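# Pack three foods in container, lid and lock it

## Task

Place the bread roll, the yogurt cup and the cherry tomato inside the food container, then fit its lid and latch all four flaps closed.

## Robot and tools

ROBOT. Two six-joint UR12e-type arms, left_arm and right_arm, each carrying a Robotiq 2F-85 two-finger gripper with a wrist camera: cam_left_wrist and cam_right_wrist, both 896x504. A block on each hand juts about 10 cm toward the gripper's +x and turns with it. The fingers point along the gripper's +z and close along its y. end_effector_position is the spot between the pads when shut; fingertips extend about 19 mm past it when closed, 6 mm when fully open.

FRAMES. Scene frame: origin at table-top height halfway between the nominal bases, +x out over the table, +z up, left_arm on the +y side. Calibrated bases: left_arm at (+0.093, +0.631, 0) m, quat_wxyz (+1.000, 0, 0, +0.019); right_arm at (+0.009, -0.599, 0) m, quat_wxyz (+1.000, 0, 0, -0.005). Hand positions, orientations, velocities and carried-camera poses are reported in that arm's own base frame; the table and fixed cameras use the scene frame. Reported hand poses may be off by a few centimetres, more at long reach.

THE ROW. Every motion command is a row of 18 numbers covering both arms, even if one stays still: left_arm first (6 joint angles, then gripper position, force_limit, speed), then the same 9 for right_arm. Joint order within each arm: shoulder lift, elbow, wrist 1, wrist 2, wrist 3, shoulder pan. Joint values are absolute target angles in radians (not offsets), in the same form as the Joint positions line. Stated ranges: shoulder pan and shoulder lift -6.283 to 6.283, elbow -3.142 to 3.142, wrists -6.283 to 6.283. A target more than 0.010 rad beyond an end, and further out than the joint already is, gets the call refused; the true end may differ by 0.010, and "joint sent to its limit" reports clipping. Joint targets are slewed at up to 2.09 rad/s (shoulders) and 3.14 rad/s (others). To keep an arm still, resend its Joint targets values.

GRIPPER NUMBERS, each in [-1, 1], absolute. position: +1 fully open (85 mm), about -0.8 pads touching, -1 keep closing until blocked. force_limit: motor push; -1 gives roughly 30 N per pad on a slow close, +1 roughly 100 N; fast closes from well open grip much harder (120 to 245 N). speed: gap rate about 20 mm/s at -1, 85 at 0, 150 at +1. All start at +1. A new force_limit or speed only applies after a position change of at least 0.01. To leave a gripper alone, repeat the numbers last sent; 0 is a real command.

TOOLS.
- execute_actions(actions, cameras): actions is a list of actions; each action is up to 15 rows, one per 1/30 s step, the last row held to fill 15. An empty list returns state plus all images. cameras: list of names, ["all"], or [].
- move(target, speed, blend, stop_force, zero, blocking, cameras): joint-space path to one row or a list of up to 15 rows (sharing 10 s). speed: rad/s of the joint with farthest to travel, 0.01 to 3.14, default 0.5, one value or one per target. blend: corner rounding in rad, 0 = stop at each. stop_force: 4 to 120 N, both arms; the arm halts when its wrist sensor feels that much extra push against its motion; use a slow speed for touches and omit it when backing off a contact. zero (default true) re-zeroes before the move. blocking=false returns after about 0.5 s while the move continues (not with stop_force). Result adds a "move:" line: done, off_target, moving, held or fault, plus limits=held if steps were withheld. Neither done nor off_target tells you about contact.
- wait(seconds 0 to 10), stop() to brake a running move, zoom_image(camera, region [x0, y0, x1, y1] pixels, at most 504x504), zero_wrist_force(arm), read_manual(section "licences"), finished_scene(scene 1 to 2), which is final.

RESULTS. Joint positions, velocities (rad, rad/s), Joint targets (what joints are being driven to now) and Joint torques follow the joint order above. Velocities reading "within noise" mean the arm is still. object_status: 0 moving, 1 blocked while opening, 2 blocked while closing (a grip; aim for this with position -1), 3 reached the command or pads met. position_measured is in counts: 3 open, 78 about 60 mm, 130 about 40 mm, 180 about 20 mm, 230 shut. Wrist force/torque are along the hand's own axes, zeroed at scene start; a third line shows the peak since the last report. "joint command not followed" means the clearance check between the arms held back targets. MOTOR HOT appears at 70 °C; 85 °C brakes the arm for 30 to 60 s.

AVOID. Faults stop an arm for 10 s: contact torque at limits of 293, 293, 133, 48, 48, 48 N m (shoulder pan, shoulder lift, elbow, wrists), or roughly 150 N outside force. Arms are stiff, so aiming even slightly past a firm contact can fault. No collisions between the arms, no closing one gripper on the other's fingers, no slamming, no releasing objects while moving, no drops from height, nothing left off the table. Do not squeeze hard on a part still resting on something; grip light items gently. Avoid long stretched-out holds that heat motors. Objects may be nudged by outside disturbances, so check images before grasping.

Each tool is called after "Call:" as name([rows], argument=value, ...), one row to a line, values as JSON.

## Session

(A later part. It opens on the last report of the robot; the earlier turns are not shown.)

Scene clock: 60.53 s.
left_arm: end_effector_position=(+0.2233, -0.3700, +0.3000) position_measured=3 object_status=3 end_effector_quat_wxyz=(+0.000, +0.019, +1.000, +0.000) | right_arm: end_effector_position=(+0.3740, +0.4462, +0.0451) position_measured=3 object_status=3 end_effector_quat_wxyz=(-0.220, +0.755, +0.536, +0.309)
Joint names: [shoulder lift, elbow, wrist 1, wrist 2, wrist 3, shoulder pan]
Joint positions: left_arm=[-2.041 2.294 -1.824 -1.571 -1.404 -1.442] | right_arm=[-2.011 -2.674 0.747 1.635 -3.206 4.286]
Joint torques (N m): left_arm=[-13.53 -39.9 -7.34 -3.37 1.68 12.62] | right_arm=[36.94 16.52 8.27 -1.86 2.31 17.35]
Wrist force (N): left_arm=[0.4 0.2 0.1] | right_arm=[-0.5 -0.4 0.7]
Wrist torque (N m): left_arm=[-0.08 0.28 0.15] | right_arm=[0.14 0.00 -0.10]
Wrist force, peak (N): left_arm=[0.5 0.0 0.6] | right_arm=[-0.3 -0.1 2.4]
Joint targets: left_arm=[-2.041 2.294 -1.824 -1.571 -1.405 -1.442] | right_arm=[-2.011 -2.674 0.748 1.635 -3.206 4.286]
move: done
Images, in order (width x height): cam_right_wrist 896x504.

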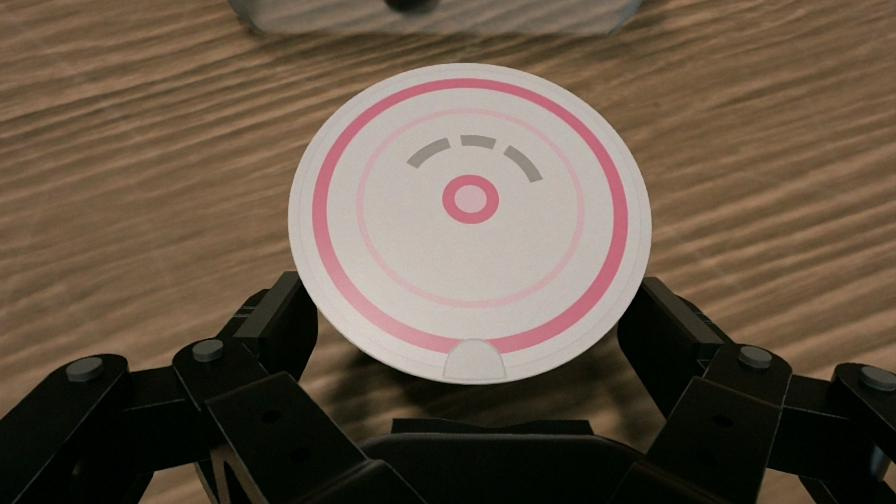

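Call:
move([
  [-2.0412,2.2940,-1.8236,-1.5708,-1.4045,-1.4425,1,-1,-1,-2.09946,-2.6289,0.79936,1.63429,-3.2052,4.28693,1,-1,-1],
], speed=0.2, stop_force=8, cameras=["cam_right_wrist"])

Call:
move(target=[-2.0412,2.2940,-1.8236,-1.5708,-1.4045,-1.4425,1,-1,-1,-2.09946,-2.6289,0.79936,1.63429,-3.2052,4.28693,-1,-1,-1], cameras=["cam_right_wrist"])

Scene clock: 63.60 s.
left_arm: end_effector_position=(+0.2233, -0.3700, +0.3000) position_measured=3 object_status=3 end_effector_quat_wxyz=(+0.000, +0.019, +1.000, +0.000) | right_arm: end_effector_position=(+0.3836, +0.4682, +0.0221) position_measured=3 object_status=3 end_effector_quat_wxyz=(-0.222, +0.753, +0.535, +0.312)
Joint names: [shoulder lift, elbow, wrist 1, wrist 2, wrist 3, shoulder pan]
Joint positions: left_arm=[-2.041 2.294 -1.824 -1.571 -1.404 -1.442] | right_arm=[-2.099 -2.629 0.799 1.634 -3.205 4.287]
Joint torques (N m): left_arm=[-13.27 -40.31 -7.19 -3.18 1.65 11.68] | right_arm=[41.31 14.86 8.48 -1.55 2.43 19.02]
Wrist force (N): left_arm=[0.1 0.1 0.1] | right_arm=[0.5 -0.5 -0.5]
Wrist torque (N m): left_arm=[-0.09 0.34 0.14] | right_arm=[0.14 -0.15 -0.11]
Wrist force, peak (N): left_arm=[0.4 -0.3 0.7] | right_arm=[1.5 0.1 -1.3]
Joint targets: left_arm=[-2.041 2.294 -1.824 -1.571 -1.405 -1.442] | right_arm=[-2.099 -2.629 0.799 1.634 -3.205 4.287]
move: done
Images, in order (width x height): cam_right_wrist 896x504.

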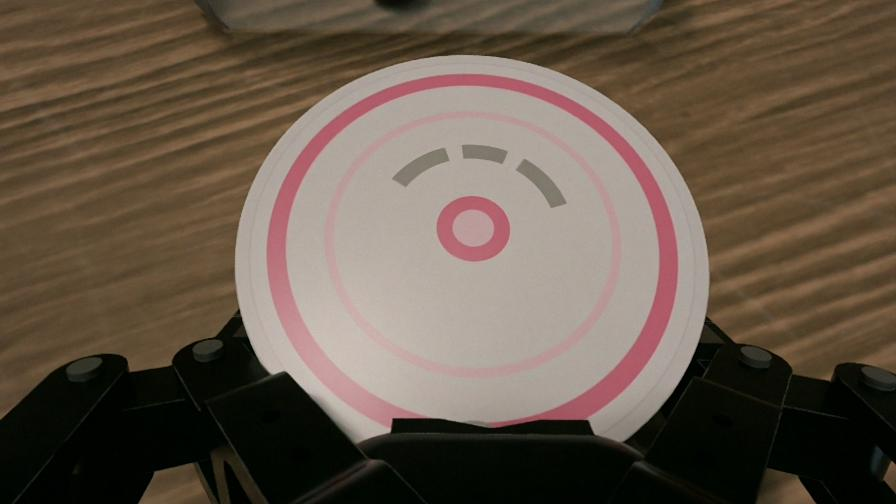

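Scene clock: 64.97 s.
left_arm: end_effector_position=(+0.2233, -0.3700, +0.3000) position_measured=3 object_status=3 end_effector_quat_wxyz=(+0.000, +0.019, +1.000, +0.000) | right_arm: end_effector_position=(+0.3836, +0.4682, +0.0221) position_measured=57 object_status=0 end_effector_quat_wxyz=(-0.222, +0.753, +0.535, +0.312)
Joint names: [shoulder lift, elbow, wrist 1, wrist 2, wrist 3, shoulder pan]
Joint positions: left_arm=[-2.041 2.294 -1.824 -1.571 -1.404 -1.442] | right_arm=[-2.099 -2.629 0.799 1.634 -3.205 4.287]
Joint torques (N m): left_arm=[-15.14 -40.03 -7.21 -3.46 2.19 11.41] | right_arm=[44.14 12.89 7.95 -1.95 2.22 14.97]
Wrist force (N): left_arm=[0.3 0.0 0.1] | right_arm=[-0.6 -0.3 1.3]
Wrist torque (N m): left_arm=[-0.11 0.30 0.15] | right_arm=[0.17 -0.13 -0.10]
Wrist force, peak (N): left_arm=[0.6 0.1 0.5] | right_arm=[1.0 0.4 -1.5]
Joint targets: left_arm=[-2.041 2.294 -1.824 -1.571 -1.405 -1.442] | right_arm=[-2.099 -2.629 0.799 1.634 -3.205 4.287]
move: done
Images, in order (width x height): cam_right_wrist 896x504.

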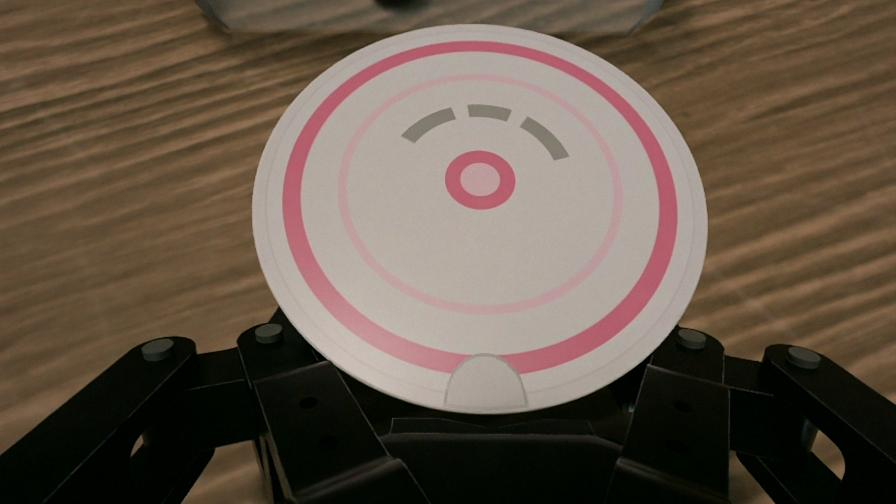

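Call:
wait(seconds=0.8, cameras=["cam_right_wrist"])

Scene clock: 65.87 s.
left_arm: end_effector_position=(+0.2233, -0.3700, +0.3000) position_measured=3 object_status=3 end_effector_quat_wxyz=(+0.000, +0.019, +1.000, +0.000) | right_arm: end_effector_position=(+0.3836, +0.4682, +0.0221) position_measured=57 object_status=2 end_effector_quat_wxyz=(-0.222, +0.753, +0.535, +0.312)
Joint names: [shoulder lift, elbow, wrist 1, wrist 2, wrist 3, shoulder pan]
Joint positions: left_arm=[-2.041 2.294 -1.824 -1.571 -1.404 -1.442] | right_arm=[-2.099 -2.629 0.799 1.634 -3.205 4.287]
Joint torques (N m): left_arm=[-13.53 -39.79 -7.5 -3.36 1.26 10.88] | right_arm=[45.27 12.7 7.86 -1.57 2.12 15.78]
Wrist force (N): left_arm=[0.2 0.0 0.3] | right_arm=[-0.7 -0.4 1.9]
Wrist torque (N m): left_arm=[-0.11 0.31 0.14] | right_arm=[0.15 -0.13 -0.11]
Wrist force, peak (N): left_arm=[0.6 0.2 0.2] | right_arm=[-0.7 -0.4 1.9]
Joint targets: left_arm=[-2.041 2.294 -1.824 -1.571 -1.405 -1.442] | right_arm=[-2.099 -2.629 0.799 1.634 -3.205 4.287]
Tool commands: left_gripper/position=+1.0 left_gripper/force_limit=-1.0 left_gripper/speed=-1.0 right_gripper/position=-1.0 right_gripper/force_limit=-1.0 right_gripper/speed=-1.0
wait: 0.80 s; at rest by 0.07 s
Images, in order (width x height): cam_right_wrist 896x504.

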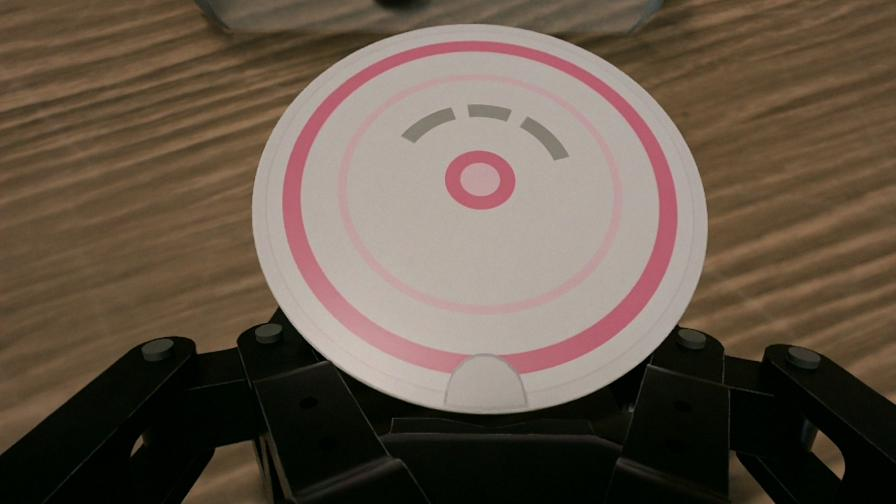

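Call:
move(target=[-2.0412,2.2940,-1.8236,-1.5708,-1.4045,-1.4425,1,-1,-1,-2.0596,-2.6315,0.7621,1.63429,-3.2052,4.28693,-1,-1,-1], speed=0.1, cameras=["cam_right_wrist"])

Scene clock: 67.30 s.
left_arm: end_effector_position=(+0.2233, -0.3700, +0.3000) position_measured=3 object_status=3 end_effector_quat_wxyz=(+0.000, +0.019, +1.000, +0.000) | right_arm: end_effector_position=(+0.3836, +0.4682, +0.0340) position_measured=57 object_status=2 end_effector_quat_wxyz=(-0.222, +0.753, +0.535, +0.312)
Joint names: [shoulder lift, elbow, wrist 1, wrist 2, wrist 3, shoulder pan]
Joint positions: left_arm=[-2.041 2.294 -1.824 -1.571 -1.404 -1.442] | right_arm=[-2.06 -2.631 0.762 1.634 -3.205 4.287]
Joint torques (N m): left_arm=[-11.73 -39.87 -7.15 -3.53 1.88 12.92] | right_arm=[62.23 -1.94 3.4 -1.4 1.63 14.73]
Wrist force (N): left_arm=[0.1 -0.1 0.1] | right_arm=[-0.6 0.1 1.7]
Wrist torque (N m): left_arm=[-0.13 0.32 0.15] | right_arm=[0.23 -0.23 -0.08]
Wrist force, peak (N): left_arm=[0.3 -0.1 0.9] | right_arm=[-1.5 -0.1 2.6]
Joint targets: left_arm=[-2.041 2.294 -1.824 -1.571 -1.405 -1.442] | right_arm=[-2.060 -2.631 0.762 1.634 -3.205 4.287]
move: done
Images, in order (width x height): cam_right_wrist 896x504.

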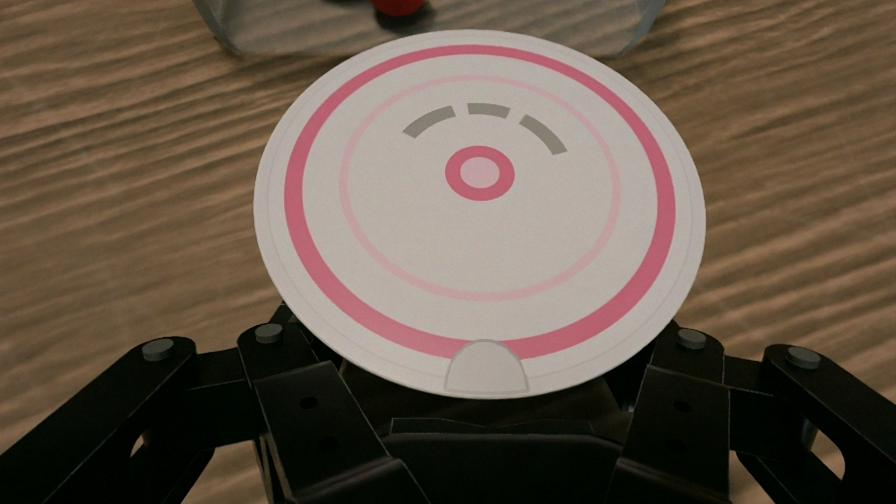

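Call:
move([
  [-2.0412,2.2940,-1.8236,-1.5708,-1.4045,-1.4425,1,-1,-1,-1.7150,-2.6178,0.4038,1.63429,-3.2052,4.28693,-1,-1,-1],
  [-2.0412,2.2940,-1.8236,-1.5708,-1.4045,-1.4425,1,-1,-1,-1.8420,-2.1448,-0.3427,1.5995,-3.2127,4.3001,-1,-1,-1],
], speed=0.35, blend=[0.05,0], cameras=["cam_right_wrist"])

Scene clock: 73.33 s.
left_arm: end_effector_position=(+0.2233, -0.3700, +0.3000) position_measured=3 object_status=3 end_effector_quat_wxyz=(+0.000, +0.019, +1.000, +0.000) | right_arm: end_effector_position=(+0.4569, +0.6303, +0.1249) position_measured=57 object_status=2 end_effector_quat_wxyz=(-0.111, +0.800, +0.568, +0.156)
Joint names: [shoulder lift, elbow, wrist 1, wrist 2, wrist 3, shoulder pan]
Joint positions: left_arm=[-2.041 2.294 -1.824 -1.571 -1.404 -1.442] | right_arm=[-1.842 -2.145 -0.343 1.6 -3.213 4.3]
Joint torques (N m): left_arm=[-14.2 -40.49 -7.38 -3.17 1.62 11.32] | right_arm=[52.78 47.85 3.57 -1.87 -2.46 20.82]
Wrist force (N): left_arm=[0.4 0.1 0.1] | right_arm=[0.0 0.1 1.9]
Wrist torque (N m): left_arm=[-0.08 0.27 0.15] | right_arm=[0.19 -0.08 -0.15]
Wrist force, peak (N): left_arm=[0.6 0.2 0.6] | right_arm=[-2.5 -0.6 2.2]
Joint targets: left_arm=[-2.041 2.294 -1.824 -1.571 -1.405 -1.442] | right_arm=[-1.842 -2.145 -0.343 1.600 -3.213 4.300]
move: done
Images, in order (width x height): cam_right_wrist 896x504.

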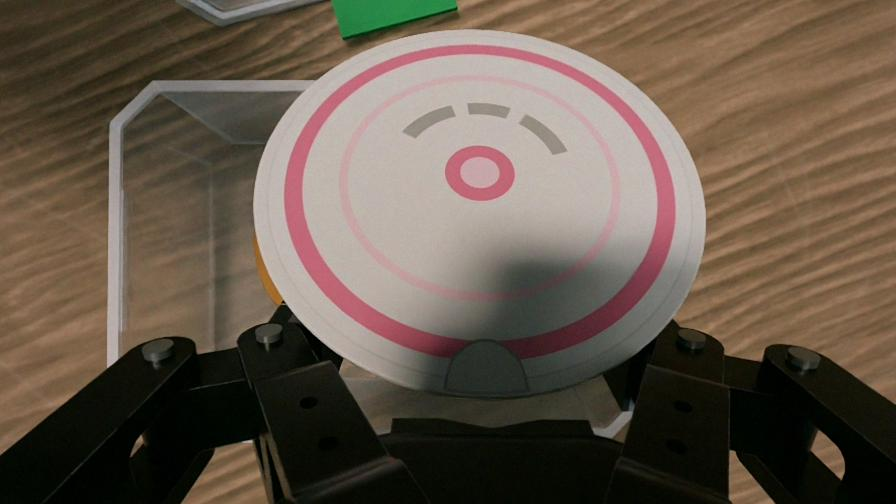

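Call:
move([
  [-2.0412,2.2940,-1.8236,-1.5708,-1.4045,-1.4425,1,-1,-1,-1.8420,-2.1448,-0.3427,1.5995,-3.2127,4.3057,-1,-1,-1],
  [-2.0412,2.2940,-1.8236,-1.5708,-1.4045,-1.4425,1,-1,-1,-1.9829,-2.1808,-0.1658,1.5995,-3.2127,4.3057,-1,-1,-1],
], speed=[0.2,0.06], stop_force=6, cameras=["cam_right_wrist"])

Scene clock: 77.80 s.
left_arm: end_effector_position=(+0.2233, -0.3700, +0.3000) position_measured=3 object_status=3 end_effector_quat_wxyz=(+0.000, +0.019, +1.000, +0.000) | right_arm: end_effector_position=(+0.4534, +0.6330, +0.0360) position_measured=57 object_status=2 end_effector_quat_wxyz=(-0.111, +0.799, +0.571, +0.155)
Joint names: [shoulder lift, elbow, wrist 1, wrist 2, wrist 3, shoulder pan]
Joint positions: left_arm=[-2.041 2.294 -1.824 -1.571 -1.404 -1.442] | right_arm=[-1.983 -2.181 -0.166 1.6 -3.213 4.306]
Joint torques (N m): left_arm=[-12 -41.52 -7.13 -3.73 1.12 9.55] | right_arm=[58.61 19.94 8.7 0.25 -2.31 19.02]
Wrist force (N): left_arm=[0.0 -0.2 0.3] | right_arm=[-0.9 0.1 -0.6]
Wrist torque (N m): left_arm=[-0.14 0.35 0.14] | right_arm=[0.21 0.11 -0.09]
Wrist force, peak (N): left_arm=[0.6 0.0 0.7] | right_arm=[-0.5 0.0 -3.6]
Joint targets: left_arm=[-2.041 2.294 -1.824 -1.571 -1.405 -1.442] | right_arm=[-1.983 -2.181 -0.166 1.600 -3.213 4.306]
move: done
Images, in order (width x height): cam_right_wrist 896x504.

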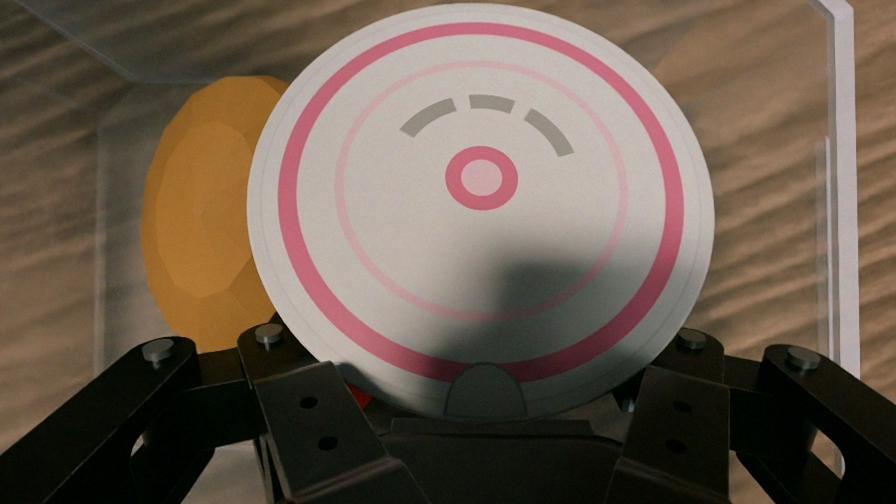

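Call:
move(target=[-2.0412,2.2940,-1.8236,-1.5708,-1.4045,-1.4425,1,-1,-1,-1.9829,-2.1808,-0.1658,1.5995,-3.2127,4.3057,0.78,-1,-1], cameras=["cam_right_wrist"])

Scene clock: 78.80 s.
left_arm: end_effector_position=(+0.2233, -0.3700, +0.3000) position_measured=3 object_status=3 end_effector_quat_wxyz=(+0.000, +0.019, +1.000, +0.000) | right_arm: end_effector_position=(+0.4534, +0.6330, +0.0360) position_measured=31 object_status=0 end_effector_quat_wxyz=(-0.111, +0.799, +0.571, +0.155)
Joint names: [shoulder lift, elbow, wrist 1, wrist 2, wrist 3, shoulder pan]
Joint positions: left_arm=[-2.041 2.294 -1.824 -1.571 -1.404 -1.442] | right_arm=[-1.983 -2.181 -0.166 1.6 -3.213 4.306]
Joint torques (N m): left_arm=[-11.65 -39.63 -6.69 -3.55 1.57 8.7] | right_arm=[58.92 21.29 8.36 0.14 -2.26 15]
Wrist force (N): left_arm=[0.5 -0.1 0.4] | right_arm=[-1.1 -0.1 0.2]
Wrist torque (N m): left_arm=[-0.12 0.26 0.14] | right_arm=[0.14 0.13 -0.08]
Wrist force, peak (N): left_arm=[0.5 -0.1 0.7] | right_arm=[-0.8 -0.1 -1.9]
Joint targets: left_arm=[-2.041 2.294 -1.824 -1.571 -1.405 -1.442] | right_arm=[-1.983 -2.181 -0.166 1.600 -3.213 4.306]
move: done
Images, in order (width x height): cam_right_wrist 896x504.

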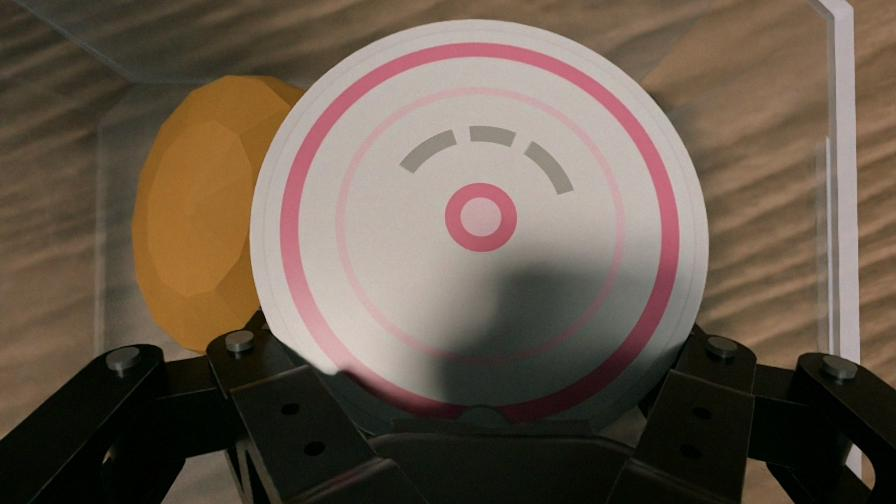

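Call:
move([
  [-2.0412,2.2940,-1.8236,-1.5708,-1.4045,-1.4425,1,-1,-1,-1.9380,-2.2341,-0.1574,1.5995,-3.2127,4.3022,0.78,-1,-1],
  [-2.0412,2.2940,-1.8236,-1.5708,-1.4045,-1.4425,1,-1,-1,-1.7064,-2.1513,-0.4718,1.5995,-3.2127,4.3022,0.78,-1,-1],
], speed=[0.06,0.15], stop_force=8, cameras=["cam_right_wrist"])

Scene clock: 86.37 s.
left_arm: end_effector_position=(+0.2233, -0.3700, +0.3000) position_measured=3 object_status=3 end_effector_quat_wxyz=(+0.000, +0.019, +1.000, +0.000) | right_arm: end_effector_position=(+0.4438, +0.6043, +0.1941) position_measured=31 object_status=3 end_effector_quat_wxyz=(-0.111, +0.800, +0.569, +0.155)
Joint names: [shoulder lift, elbow, wrist 1, wrist 2, wrist 3, shoulder pan]
Joint positions: left_arm=[-2.041 2.294 -1.824 -1.571 -1.404 -1.442] | right_arm=[-1.706 -2.151 -0.472 1.599 -3.213 4.302]
Joint torques (N m): left_arm=[-15.57 -39.78 -6.85 -3.45 1 9.8] | right_arm=[66.32 50.16 2.6 0.4 -2.04 -8.93]
Wrist force (N): left_arm=[0.1 0.1 0.2] | right_arm=[0.5 -0.6 0.5]
Wrist torque (N m): left_arm=[-0.10 0.33 0.14] | right_arm=[0.02 -0.05 -0.14]
Wrist force, peak (N): left_arm=[0.5 0.3 0.7] | right_arm=[-0.2 -0.2 2.0]
Joint targets: left_arm=[-2.041 2.294 -1.824 -1.571 -1.405 -1.442] | right_arm=[-1.706 -2.151 -0.472 1.600 -3.213 4.302]
move: done
Images, in order (width x height): cam_right_wrist 896x504.

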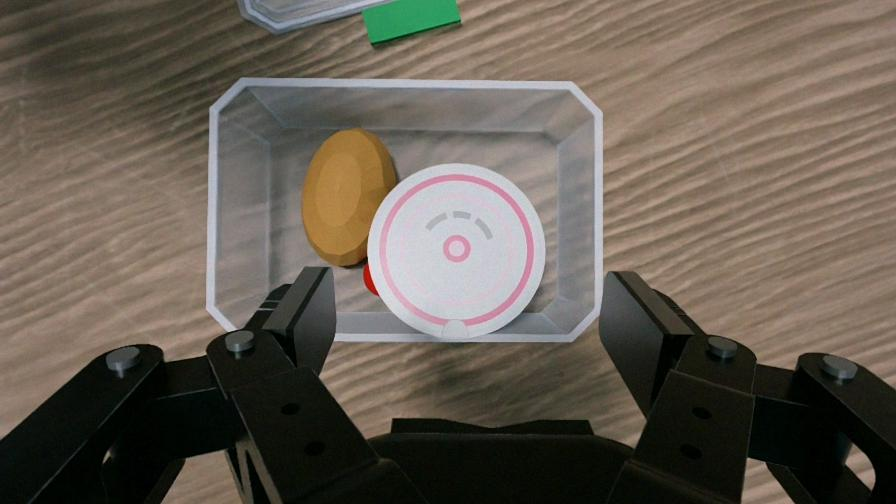

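Call:
move(target=[-1.6789,2.4684,-2.3603,-1.5708,0.6865,-0.9921,1,-1,-1,-2.0877,-1.6682,-0.9565,1.5708,-0.2902,4.3623,1,-1,-1], speed=0.8, cameras=["all"])

Scene clock: 91.23 s.
left_arm: end_effector_position=(+0.3953, -0.2867, +0.1001) position_measured=3 object_status=3 end_effector_quat_wxyz=(+0.000, +0.744, +0.668, +0.000) | right_arm: end_effector_position=(+0.4687, +0.7760, +0.1000) position_measured=3 object_status=3 end_effector_quat_wxyz=(+0.000, +0.686, -0.728, +0.000)
Joint names: [shoulder lift, elbow, wrist 1, wrist 2, wrist 3, shoulder pan]
Joint positions: left_arm=[-1.679 2.468 -2.36 -1.571 0.686 -0.992] | right_arm=[-2.088 -1.668 -0.956 1.571 -0.29 4.362]
Joint torques (N m): left_arm=[-10.71 -27.57 -7.43 -3.26 1.99 14.6] | right_arm=[77.02 53.41 1.77 -2.13 1.85 16.85]
Wrist force (N): left_arm=[0.2 0.1 0.5] | right_arm=[-0.7 0.0 -0.5]
Wrist torque (N m): left_arm=[-0.05 0.28 0.14] | right_arm=[0.23 0.19 -0.32]
Wrist force, peak (N): left_arm=[0.8 0.3 1.1] | right_arm=[-1.8 -0.9 0.7]
Joint targets: left_arm=[-1.679 2.468 -2.360 -1.571 0.687 -0.992] | right_arm=[-2.088 -1.668 -0.957 1.571 -0.290 4.362]
move: done

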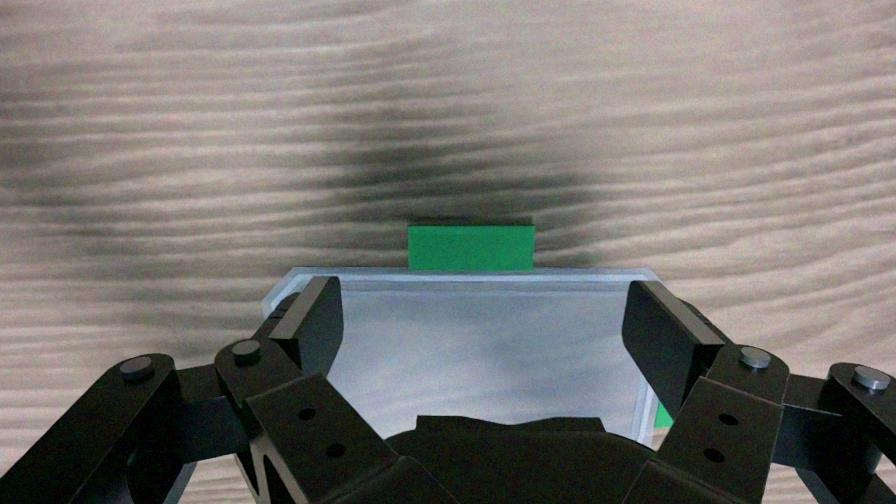

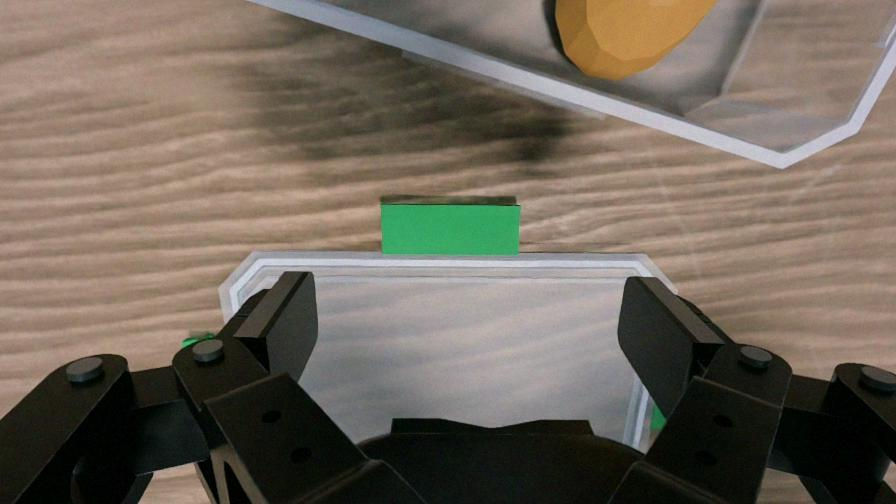

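Call:
move(target=[-1.4905,2.5256,-2.6059,-1.5708,0.6834,-0.9952,1,-1,-1,-2.1698,-1.7149,-0.8277,1.5708,-0.2938,4.3587,1,-1,-1], speed=0.15, stop_force=8)

Call:
move(target=[-1.4905,2.5256,-2.6059,-1.5708,0.6834,-0.9952,-1,-0.4,-1,-2.1698,-1.7149,-0.8277,1.5708,-0.2938,4.3587,-1,-0.4,-1], cameras=["all"])

Scene clock: 94.37 s.
left_arm: end_effector_position=(+0.3969, -0.2917, +0.0160) position_measured=3 object_status=3 end_effector_quat_wxyz=(+0.000, +0.744, +0.668, +0.000) | right_arm: end_effector_position=(+0.4703, +0.7710, +0.0161) position_measured=3 object_status=3 end_effector_quat_wxyz=(+0.000, +0.686, -0.728, +0.000)
Joint names: [shoulder lift, elbow, wrist 1, wrist 2, wrist 3, shoulder pan]
Joint positions: left_arm=[-1.491 2.526 -2.606 -1.571 0.683 -0.995] | right_arm=[-2.17 -1.715 -0.828 1.571 -0.294 4.359]
Joint torques (N m): left_arm=[-19.85 -18.96 -7.27 -2.96 -2.83 -16.11] | right_arm=[81.25 29.12 7.57 -1.62 -2.32 -13.07]
Wrist force (N): left_arm=[0.0 0.0 0.4] | right_arm=[-1.2 -0.2 0.4]
Wrist torque (N m): left_arm=[-0.07 0.29 0.28] | right_arm=[0.15 0.27 -0.27]
Wrist force, peak (N): left_arm=[-0.1 0.0 1.2] | right_arm=[-1.3 -0.5 0.6]
Joint targets: left_arm=[-1.490 2.526 -2.606 -1.571 0.683 -0.995] | right_arm=[-2.170 -1.715 -0.828 1.571 -0.294 4.359]
move: done

Scene clock: 96.10 s.
left_arm: end_effector_position=(+0.3969, -0.2917, +0.0160) position_measured=76 object_status=0 end_effector_quat_wxyz=(+0.000, +0.744, +0.668, +0.000) | right_arm: end_effector_position=(+0.4703, +0.7710, +0.0161) position_measured=77 object_status=0 end_effector_quat_wxyz=(+0.000, +0.686, -0.728, +0.000)
Joint names: [shoulder lift, elbow, wrist 1, wrist 2, wrist 3, shoulder pan]
Joint positions: left_arm=[-1.49 2.526 -2.606 -1.571 0.683 -0.995] | right_arm=[-2.17 -1.715 -0.828 1.571 -0.294 4.359]
Joint torques (N m): left_arm=[-17.57 -19.86 -5.48 -2.77 -2.92 -15.14] | right_arm=[81.01 29.5 5.8 -1.45 -2.08 -15.61]
Wrist force (N): left_arm=[1.8 -1.8 -13.4] | right_arm=[-0.2 -0.3 -11.1]
Wrist torque (N m): left_arm=[0.02 0.25 0.31] | right_arm=[0.23 0.20 -0.24]
Wrist force, peak (N): left_arm=[1.3 -2.3 -14.4] | right_arm=[0.5 -0.3 -11.3]
Joint targets: left_arm=[-1.490 2.526 -2.606 -1.571 0.683 -0.995] | right_arm=[-2.170 -1.715 -0.828 1.571 -0.294 4.359]
move: done

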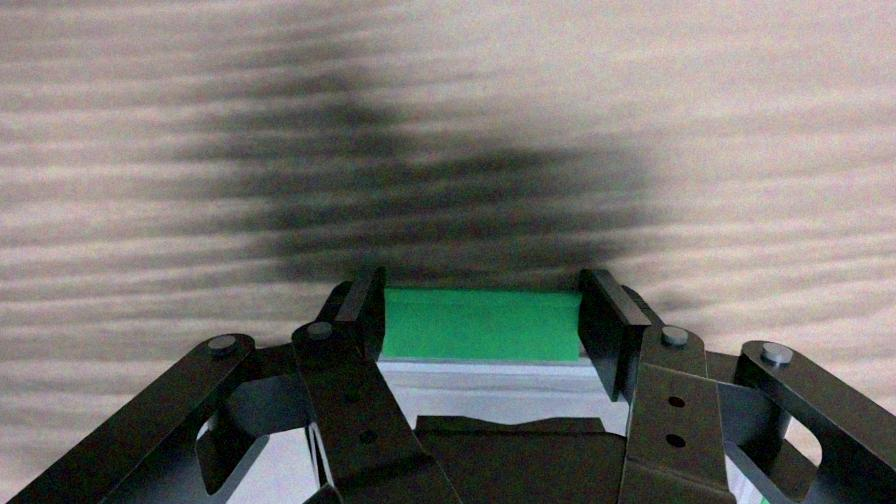

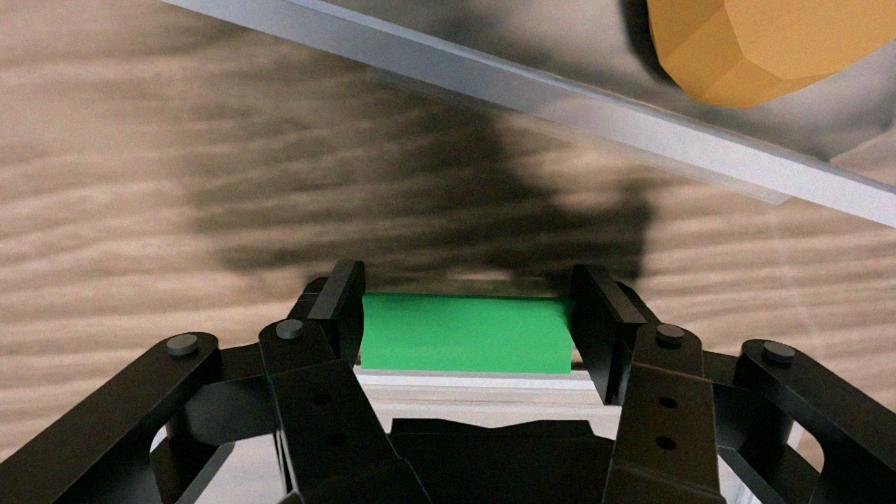

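Call:
move([
  [-1.5237,2.5169,-2.5640,-1.5708,0.6834,-0.9952,-1,-0.4,-1,-2.1545,-1.7099,-0.8480,1.5708,-0.2938,4.3587,-1,-0.4,-1],
], speed=0.04)

Call:
move([
  [-1.6320,2.4791,-2.4179,-1.5708,0.6834,-0.9952,-1,-0.4,-1,-2.1024,-1.6871,-0.9229,1.5708,-0.2938,4.3587,-1,-0.4,-1],
  [-1.7225,2.4323,-2.2806,-1.5708,0.6834,-0.9952,-1,-0.4,-1,-2.0555,-1.6572,-0.9997,1.5708,-0.2938,4.3587,-1,-0.4,-1],
], speed=0.1, cameras=["all"])

Scene clock: 97.87 s.
left_arm: end_effector_position=(+0.3969, -0.2917, +0.0299) position_measured=76 object_status=2 end_effector_quat_wxyz=(+0.000, +0.744, +0.668, +0.000) | right_arm: end_effector_position=(+0.4703, +0.7710, +0.0299) position_measured=77 object_status=2 end_effector_quat_wxyz=(+0.000, +0.686, -0.728, +0.000)
Joint names: [shoulder lift, elbow, wrist 1, wrist 2, wrist 3, shoulder pan]
Joint positions: left_arm=[-1.524 2.517 -2.564 -1.571 0.683 -0.995] | right_arm=[-2.155 -1.71 -0.848 1.571 -0.294 4.359]
Joint torques (N m): left_arm=[-39.13 -34.67 -0.9 -0.3 -2.68 -5.83] | right_arm=[102.86 48.13 1.54 -0.87 -2.43 -9.95]
Wrist force (N): left_arm=[-1.0 -0.3 1.2] | right_arm=[-1.9 -0.2 1.8]
Wrist torque (N m): left_arm=[-0.08 0.32 0.29] | right_arm=[0.18 0.23 -0.25]
Wrist force, peak (N): left_arm=[1.6 -2.1 -14.5] | right_arm=[0.0 -1.1 -11.6]
Joint targets: left_arm=[-1.524 2.517 -2.564 -1.571 0.683 -0.995] | right_arm=[-2.155 -1.710 -0.848 1.571 -0.294 4.359]
move: done

Scene clock: 101.43 s.
left_arm: end_effector_position=(+0.3969, -0.2917, +0.1299) position_measured=76 object_status=2 end_effector_quat_wxyz=(+0.000, +0.744, +0.668, +0.000) | right_arm: end_effector_position=(+0.4703, +0.7710, +0.1299) position_measured=77 object_status=2 end_effector_quat_wxyz=(+0.000, +0.686, -0.728, +0.000)
Joint names: [shoulder lift, elbow, wrist 1, wrist 2, wrist 3, shoulder pan]
Joint positions: left_arm=[-1.722 2.432 -2.281 -1.571 0.683 -0.995] | right_arm=[-2.056 -1.657 -1 1.571 -0.294 4.359]
Joint torques (N m): left_arm=[-29.46 -44.07 0.41 0.29 -2.88 11.77] | right_arm=[98.94 53.25 1.52 -0.11 -2.06 0.89]
Wrist force (N): left_arm=[-1.6 0.4 1.6] | right_arm=[-2.2 -0.4 0.7]
Wrist torque (N m): left_arm=[-0.09 0.25 0.24] | right_arm=[0.09 0.02 -0.25]
Wrist force, peak (N): left_arm=[11.8 -1.2 1.5] | right_arm=[10.8 -1.1 0.1]
Joint targets: left_arm=[-1.723 2.432 -2.281 -1.571 0.683 -0.995] | right_arm=[-2.056 -1.657 -1.000 1.571 -0.294 4.359]
move: done

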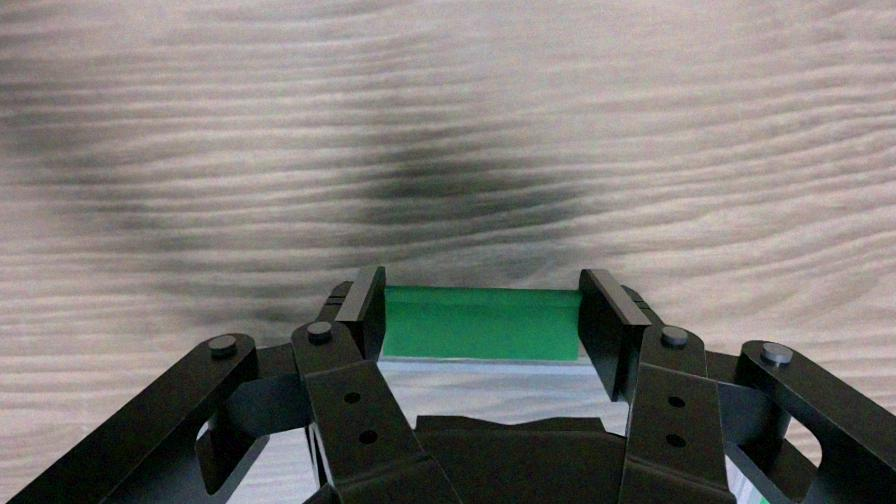

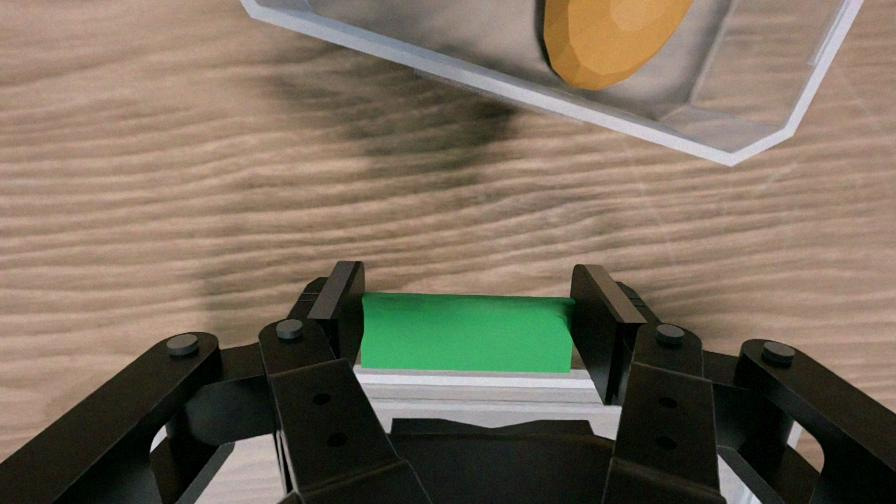

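Call:
move([
  [-1.6762,2.3942,-2.2888,-1.5708,0.68773,-1.05092,-1,-0.4,-1,-1.99566,-1.75067,-0.96606,1.5708,-0.23659,4.35594,-1,-0.4,-1],
  [-1.62854,2.3524,-2.29466,-1.5708,0.69249,-1.10096,-1,-0.4,-1,-1.93641,-1.83979,-0.9362,1.5708,-0.18444,4.35329,-1,-0.4,-1],
  [-1.57958,2.3054,-2.29662,-1.5708,0.70279,-1.14546,-1,-0.4,-1,-1.87809,-1.92461,-0.9097,1.5708,-0.13278,4.35015,-1,-0.4,-1],
  [-1.52876,2.2539,-2.29594,-1.5708,0.7181,-1.18496,-1,-0.4,-1,-1.81882,-2.00596,-0.88762,1.5708,-0.08148,4.34664,-1,-0.4,-1],
  [-1.47779,2.1978,-2.29081,-1.5708,0.73763,-1.22023,-1,-0.4,-1,-1.75894,-2.08369,-0.86977,1.5708,-0.0304,4.34292,-1,-0.4,-1],
], speed=0.12, blend=[0.01,0.01,0.01,0.01,0], cameras=["all"])

Scene clock: 106.63 s.
left_arm: end_effector_position=(+0.3718, -0.5097, +0.1300) position_measured=76 object_status=2 end_effector_quat_wxyz=(+0.000, +0.830, +0.558, +0.000) | right_arm: end_effector_position=(+0.4048, +0.5631, +0.1300) position_measured=77 object_status=2 end_effector_quat_wxyz=(+0.000, -0.578, +0.816, +0.000)
Joint names: [shoulder lift, elbow, wrist 1, wrist 2, wrist 3, shoulder pan]
Joint positions: left_arm=[-1.478 2.198 -2.291 -1.571 0.738 -1.22] | right_arm=[-1.759 -2.084 -0.87 1.571 -0.031 4.343]
Joint torques (N m): left_arm=[-31.99 -43.35 0.14 -3.17 2.9 -13] | right_arm=[72.17 31.66 7.51 0.5 2.16 -14.97]
Wrist force (N): left_arm=[-0.8 0.5 0.8] | right_arm=[-0.7 -0.4 1.1]
Wrist torque (N m): left_arm=[-0.09 0.33 0.11] | right_arm=[-0.04 0.10 -0.42]
Wrist force, peak (N): left_arm=[3.4 0.8 1.3] | right_arm=[-3.5 -0.5 1.6]
Joint targets: left_arm=[-1.478 2.198 -2.291 -1.571 0.738 -1.220] | right_arm=[-1.759 -2.084 -0.870 1.571 -0.030 4.343]
move: done

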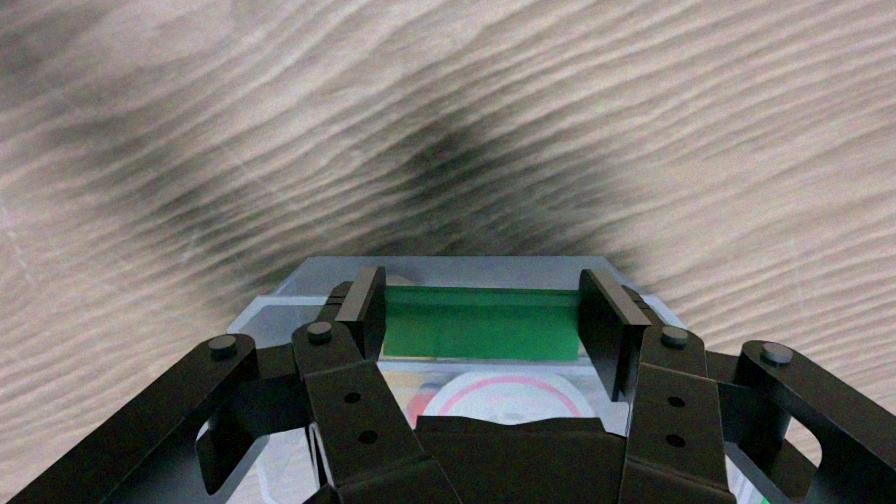

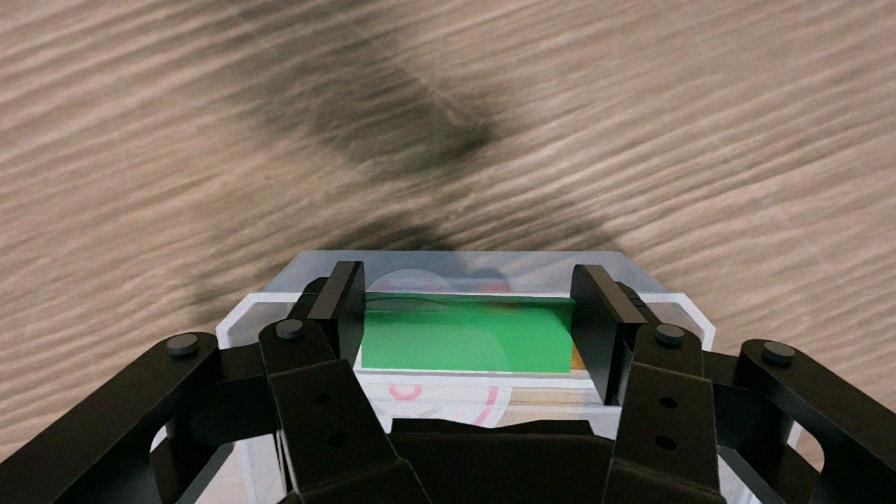

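Call:
move([
  [-1.4852,2.2060,-2.2916,-1.5708,0.70437,-1.2308,-1,-0.4,-1,-1.75507,-2.0885,-0.86883,1.5708,-0.04946,4.34655,-1,-0.4,-1],
  [-1.42833,2.2366,-2.37907,-1.5708,0.70437,-1.2308,-1,-0.4,-1,-1.80623,-2.1167,-0.78947,1.5708,-0.04946,4.34655,-1,-0.4,-1],
], speed=0.06, stop_force=8, cameras=["all"])

Scene clock: 110.40 s.
left_arm: end_effector_position=(+0.3648, -0.5091, +0.0900) position_measured=76 object_status=2 end_effector_quat_wxyz=(+0.000, +0.824, +0.567, +0.000) | right_arm: end_effector_position=(+0.4018, +0.5620, +0.0901) position_measured=77 object_status=2 end_effector_quat_wxyz=(+0.000, -0.587, +0.810, +0.000)
Joint names: [shoulder lift, elbow, wrist 1, wrist 2, wrist 3, shoulder pan]
Joint positions: left_arm=[-1.428 2.237 -2.379 -1.571 0.704 -1.231] | right_arm=[-1.806 -2.117 -0.789 1.571 -0.049 4.347]
Joint torques (N m): left_arm=[-32.5 -28.65 -7.3 0 -2.59 -12.51] | right_arm=[50.44 29.16 8.29 0.8 -2.11 18.61]
Wrist force (N): left_arm=[1.1 1.0 1.0] | right_arm=[0.6 0.1 1.8]
Wrist torque (N m): left_arm=[-0.04 0.37 0.23] | right_arm=[0.03 0.24 -0.30]
Wrist force, peak (N): left_arm=[9.0 -0.1 0.7] | right_arm=[8.1 -0.9 0.8]
Joint targets: left_arm=[-1.428 2.237 -2.379 -1.571 0.704 -1.231] | right_arm=[-1.806 -2.117 -0.789 1.571 -0.049 4.347]
move: done

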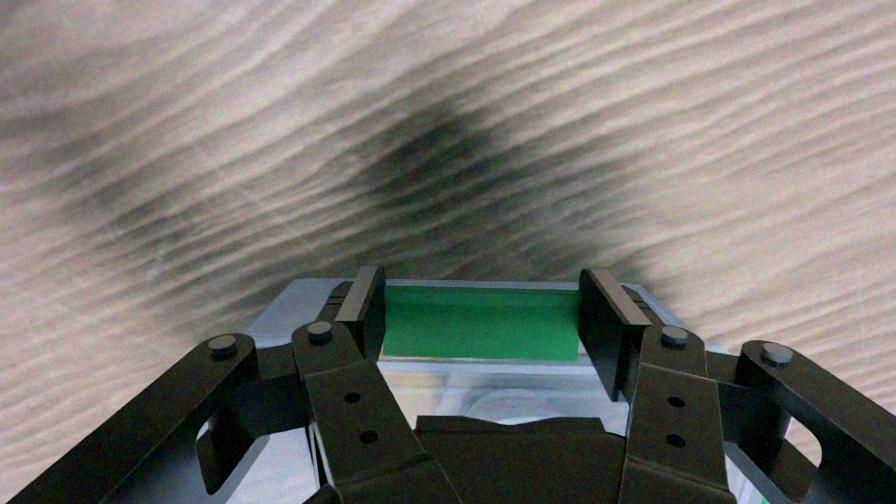

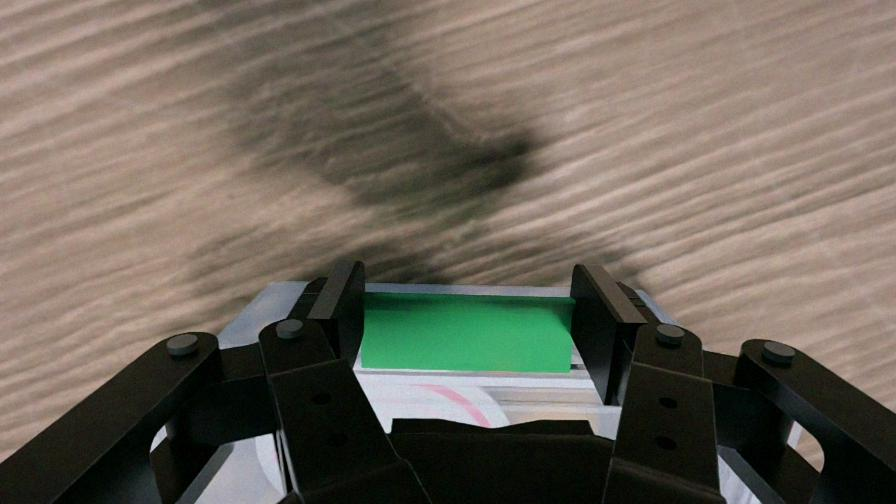

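Call:
move(target=[-1.39437,2.2513,-2.42773,-1.5708,0.70437,-1.2308,-1,-0.4,-1,-1.83659,-2.1302,-0.74561,1.5708,-0.04946,4.34655,-1,-0.4,-1], speed=0.02, stop_force=8, cameras=["all"])

Scene clock: 113.27 s.
left_arm: end_effector_position=(+0.3649, -0.5093, +0.0756) position_measured=76 object_status=2 end_effector_quat_wxyz=(+0.000, +0.824, +0.567, +0.000) | right_arm: end_effector_position=(+0.4018, +0.5622, +0.0805) position_measured=77 object_status=2 end_effector_quat_wxyz=(+0.000, -0.587, +0.810, +0.000)
Joint names: [shoulder lift, elbow, wrist 1, wrist 2, wrist 3, shoulder pan]
Joint positions: left_arm=[-1.406 2.246 -2.411 -1.571 0.704 -1.231] | right_arm=[-1.819 -2.122 -0.77 1.571 -0.049 4.347]
Joint torques (N m): left_arm=[-49.42 -32.71 2.5 1.42 -2.61 1.48] | right_arm=[67.65 36.2 -2.56 0.62 -1.86 9.75]
Wrist force (N): left_arm=[-11.2 -1.0 -5.9] | right_arm=[-9.1 -1.2 -7.4]
Wrist torque (N m): left_arm=[0.01 0.10 0.28] | right_arm=[0.05 -0.12 -0.23]
Wrist force, peak (N): left_arm=[-12.9 -1.9 -8.6] | right_arm=[-9.7 -1.4 -8.5]
Joint targets: left_arm=[-1.406 2.246 -2.411 -1.571 0.704 -1.231] | right_arm=[-1.819 -2.122 -0.770 1.571 -0.049 4.347]
move: contact (left_arm, right_arm); left_arm: the wrist 1 is farthest, 0.017 rad from its target; right_arm: the wrist 1 is farthest, 0.025 rad from its target

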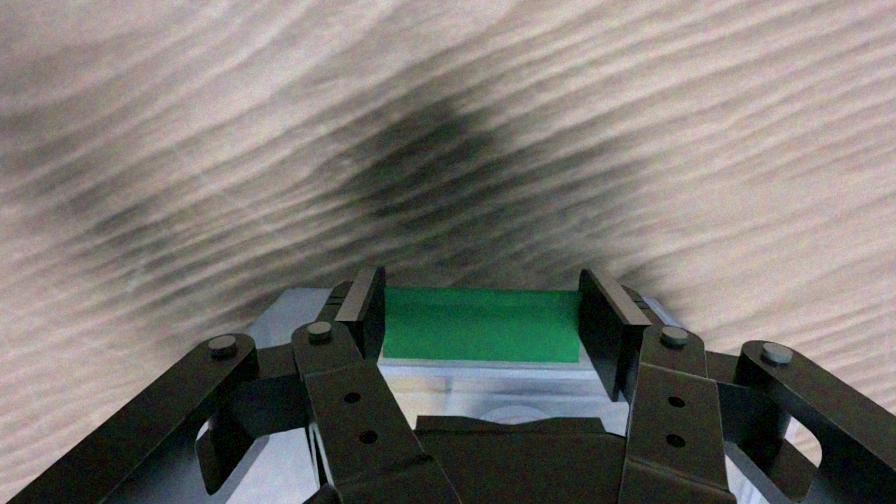

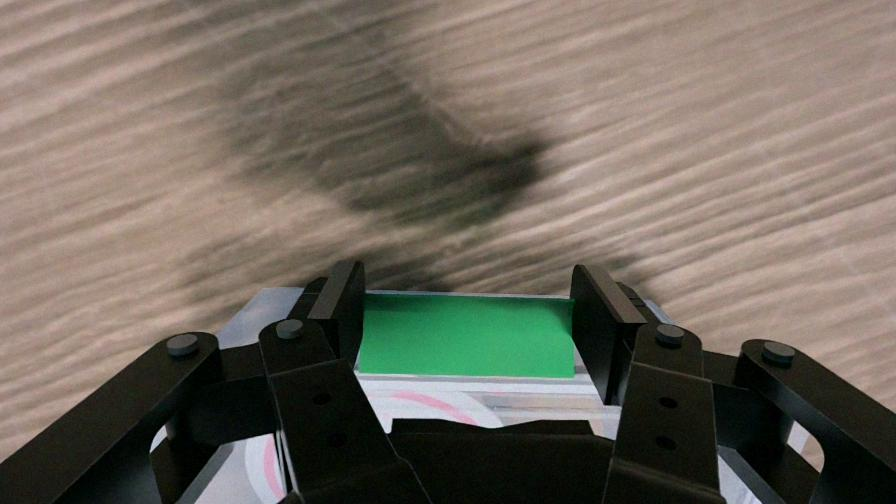

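Call:
move(target=[-1.406,2.246,-2.411,-1.5708,0.70437,-1.2308,0.8,-0.4,-1,-1.819,-2.122,-0.77,1.5708,-0.04946,4.34655,0.8,-0.4,-1])

Call:
move(target=[-1.4852,2.2060,-2.2916,-1.5708,0.70437,-1.2308,0.8,-0.4,-1,-1.75507,-2.0885,-0.86883,1.5708,-0.04946,4.34655,0.8,-0.4,-1], speed=0.12, cameras=["all"])

Scene clock: 114.77 s.
left_arm: end_effector_position=(+0.3649, -0.5094, +0.0756) position_measured=28 object_status=0 end_effector_quat_wxyz=(+0.000, +0.824, +0.567, +0.000) | right_arm: end_effector_position=(+0.4020, +0.5626, +0.0811) position_measured=28 object_status=0 end_effector_quat_wxyz=(+0.001, -0.587, +0.810, +0.000)
Joint names: [shoulder lift, elbow, wrist 1, wrist 2, wrist 3, shoulder pan]
Joint positions: left_arm=[-1.406 2.246 -2.411 -1.571 0.704 -1.231] | right_arm=[-1.819 -2.122 -0.77 1.571 -0.049 4.347]
Joint torques (N m): left_arm=[-32.17 -41.21 -7.53 2.8 -2.38 12.42] | right_arm=[74.45 46.33 7.04 0.83 -1.99 4.29]
Wrist force (N): left_arm=[0.0 0.3 0.2] | right_arm=[-0.6 -0.5 0.1]
Wrist torque (N m): left_arm=[-0.02 0.32 0.29] | right_arm=[0.07 0.24 -0.24]
Wrist force, peak (N): left_arm=[-11.3 -1.2 -7.4] | right_arm=[-8.9 -1.4 -8.4]
Joint targets: left_arm=[-1.406 2.246 -2.411 -1.571 0.704 -1.231] | right_arm=[-1.819 -2.122 -0.770 1.571 -0.049 4.347]
move: done

Scene clock: 116.17 s.
left_arm: end_effector_position=(+0.3648, -0.5091, +0.1299) position_measured=28 object_status=3 end_effector_quat_wxyz=(+0.000, +0.824, +0.567, +0.000) | right_arm: end_effector_position=(+0.4018, +0.5620, +0.1300) position_measured=28 object_status=3 end_effector_quat_wxyz=(+0.000, -0.587, +0.810, +0.000)
Joint names: [shoulder lift, elbow, wrist 1, wrist 2, wrist 3, shoulder pan]
Joint positions: left_arm=[-1.485 2.206 -2.292 -1.571 0.704 -1.231] | right_arm=[-1.755 -2.089 -0.869 1.571 -0.049 4.347]
Joint torques (N m): left_arm=[-51.39 -44.68 -0.89 3.44 -2.19 15.45] | right_arm=[68.83 49.78 1.88 -0.2 -1.51 1.83]
Wrist force (N): left_arm=[-0.1 0.0 -0.1] | right_arm=[-0.1 -1.3 0.7]
Wrist torque (N m): left_arm=[-0.09 0.32 0.28] | right_arm=[-0.09 0.11 -0.25]
Wrist force, peak (N): left_arm=[0.0 0.0 0.8] | right_arm=[-0.9 -1.4 0.2]
Joint targets: left_arm=[-1.485 2.206 -2.292 -1.571 0.704 -1.231] | right_arm=[-1.755 -2.089 -0.869 1.571 -0.049 4.347]
move: done

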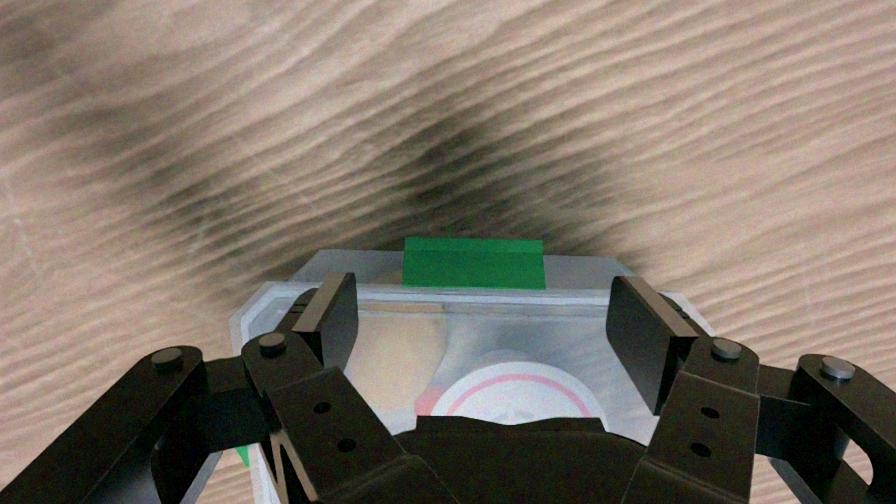

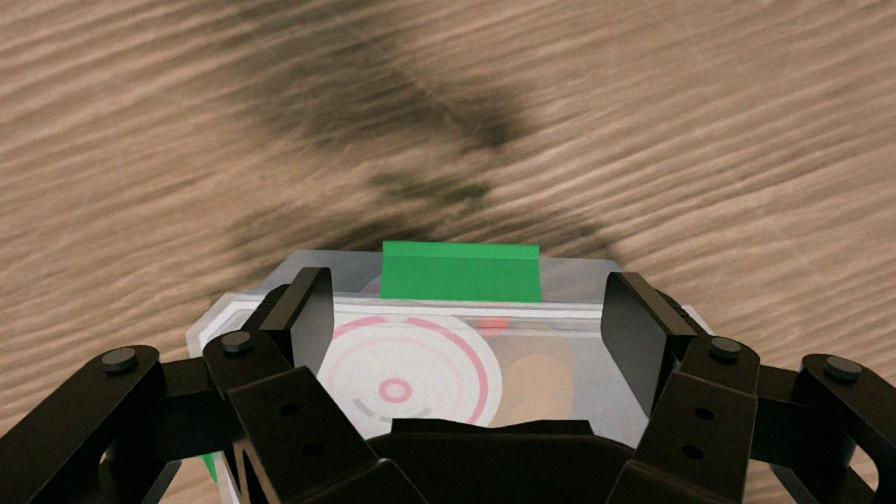

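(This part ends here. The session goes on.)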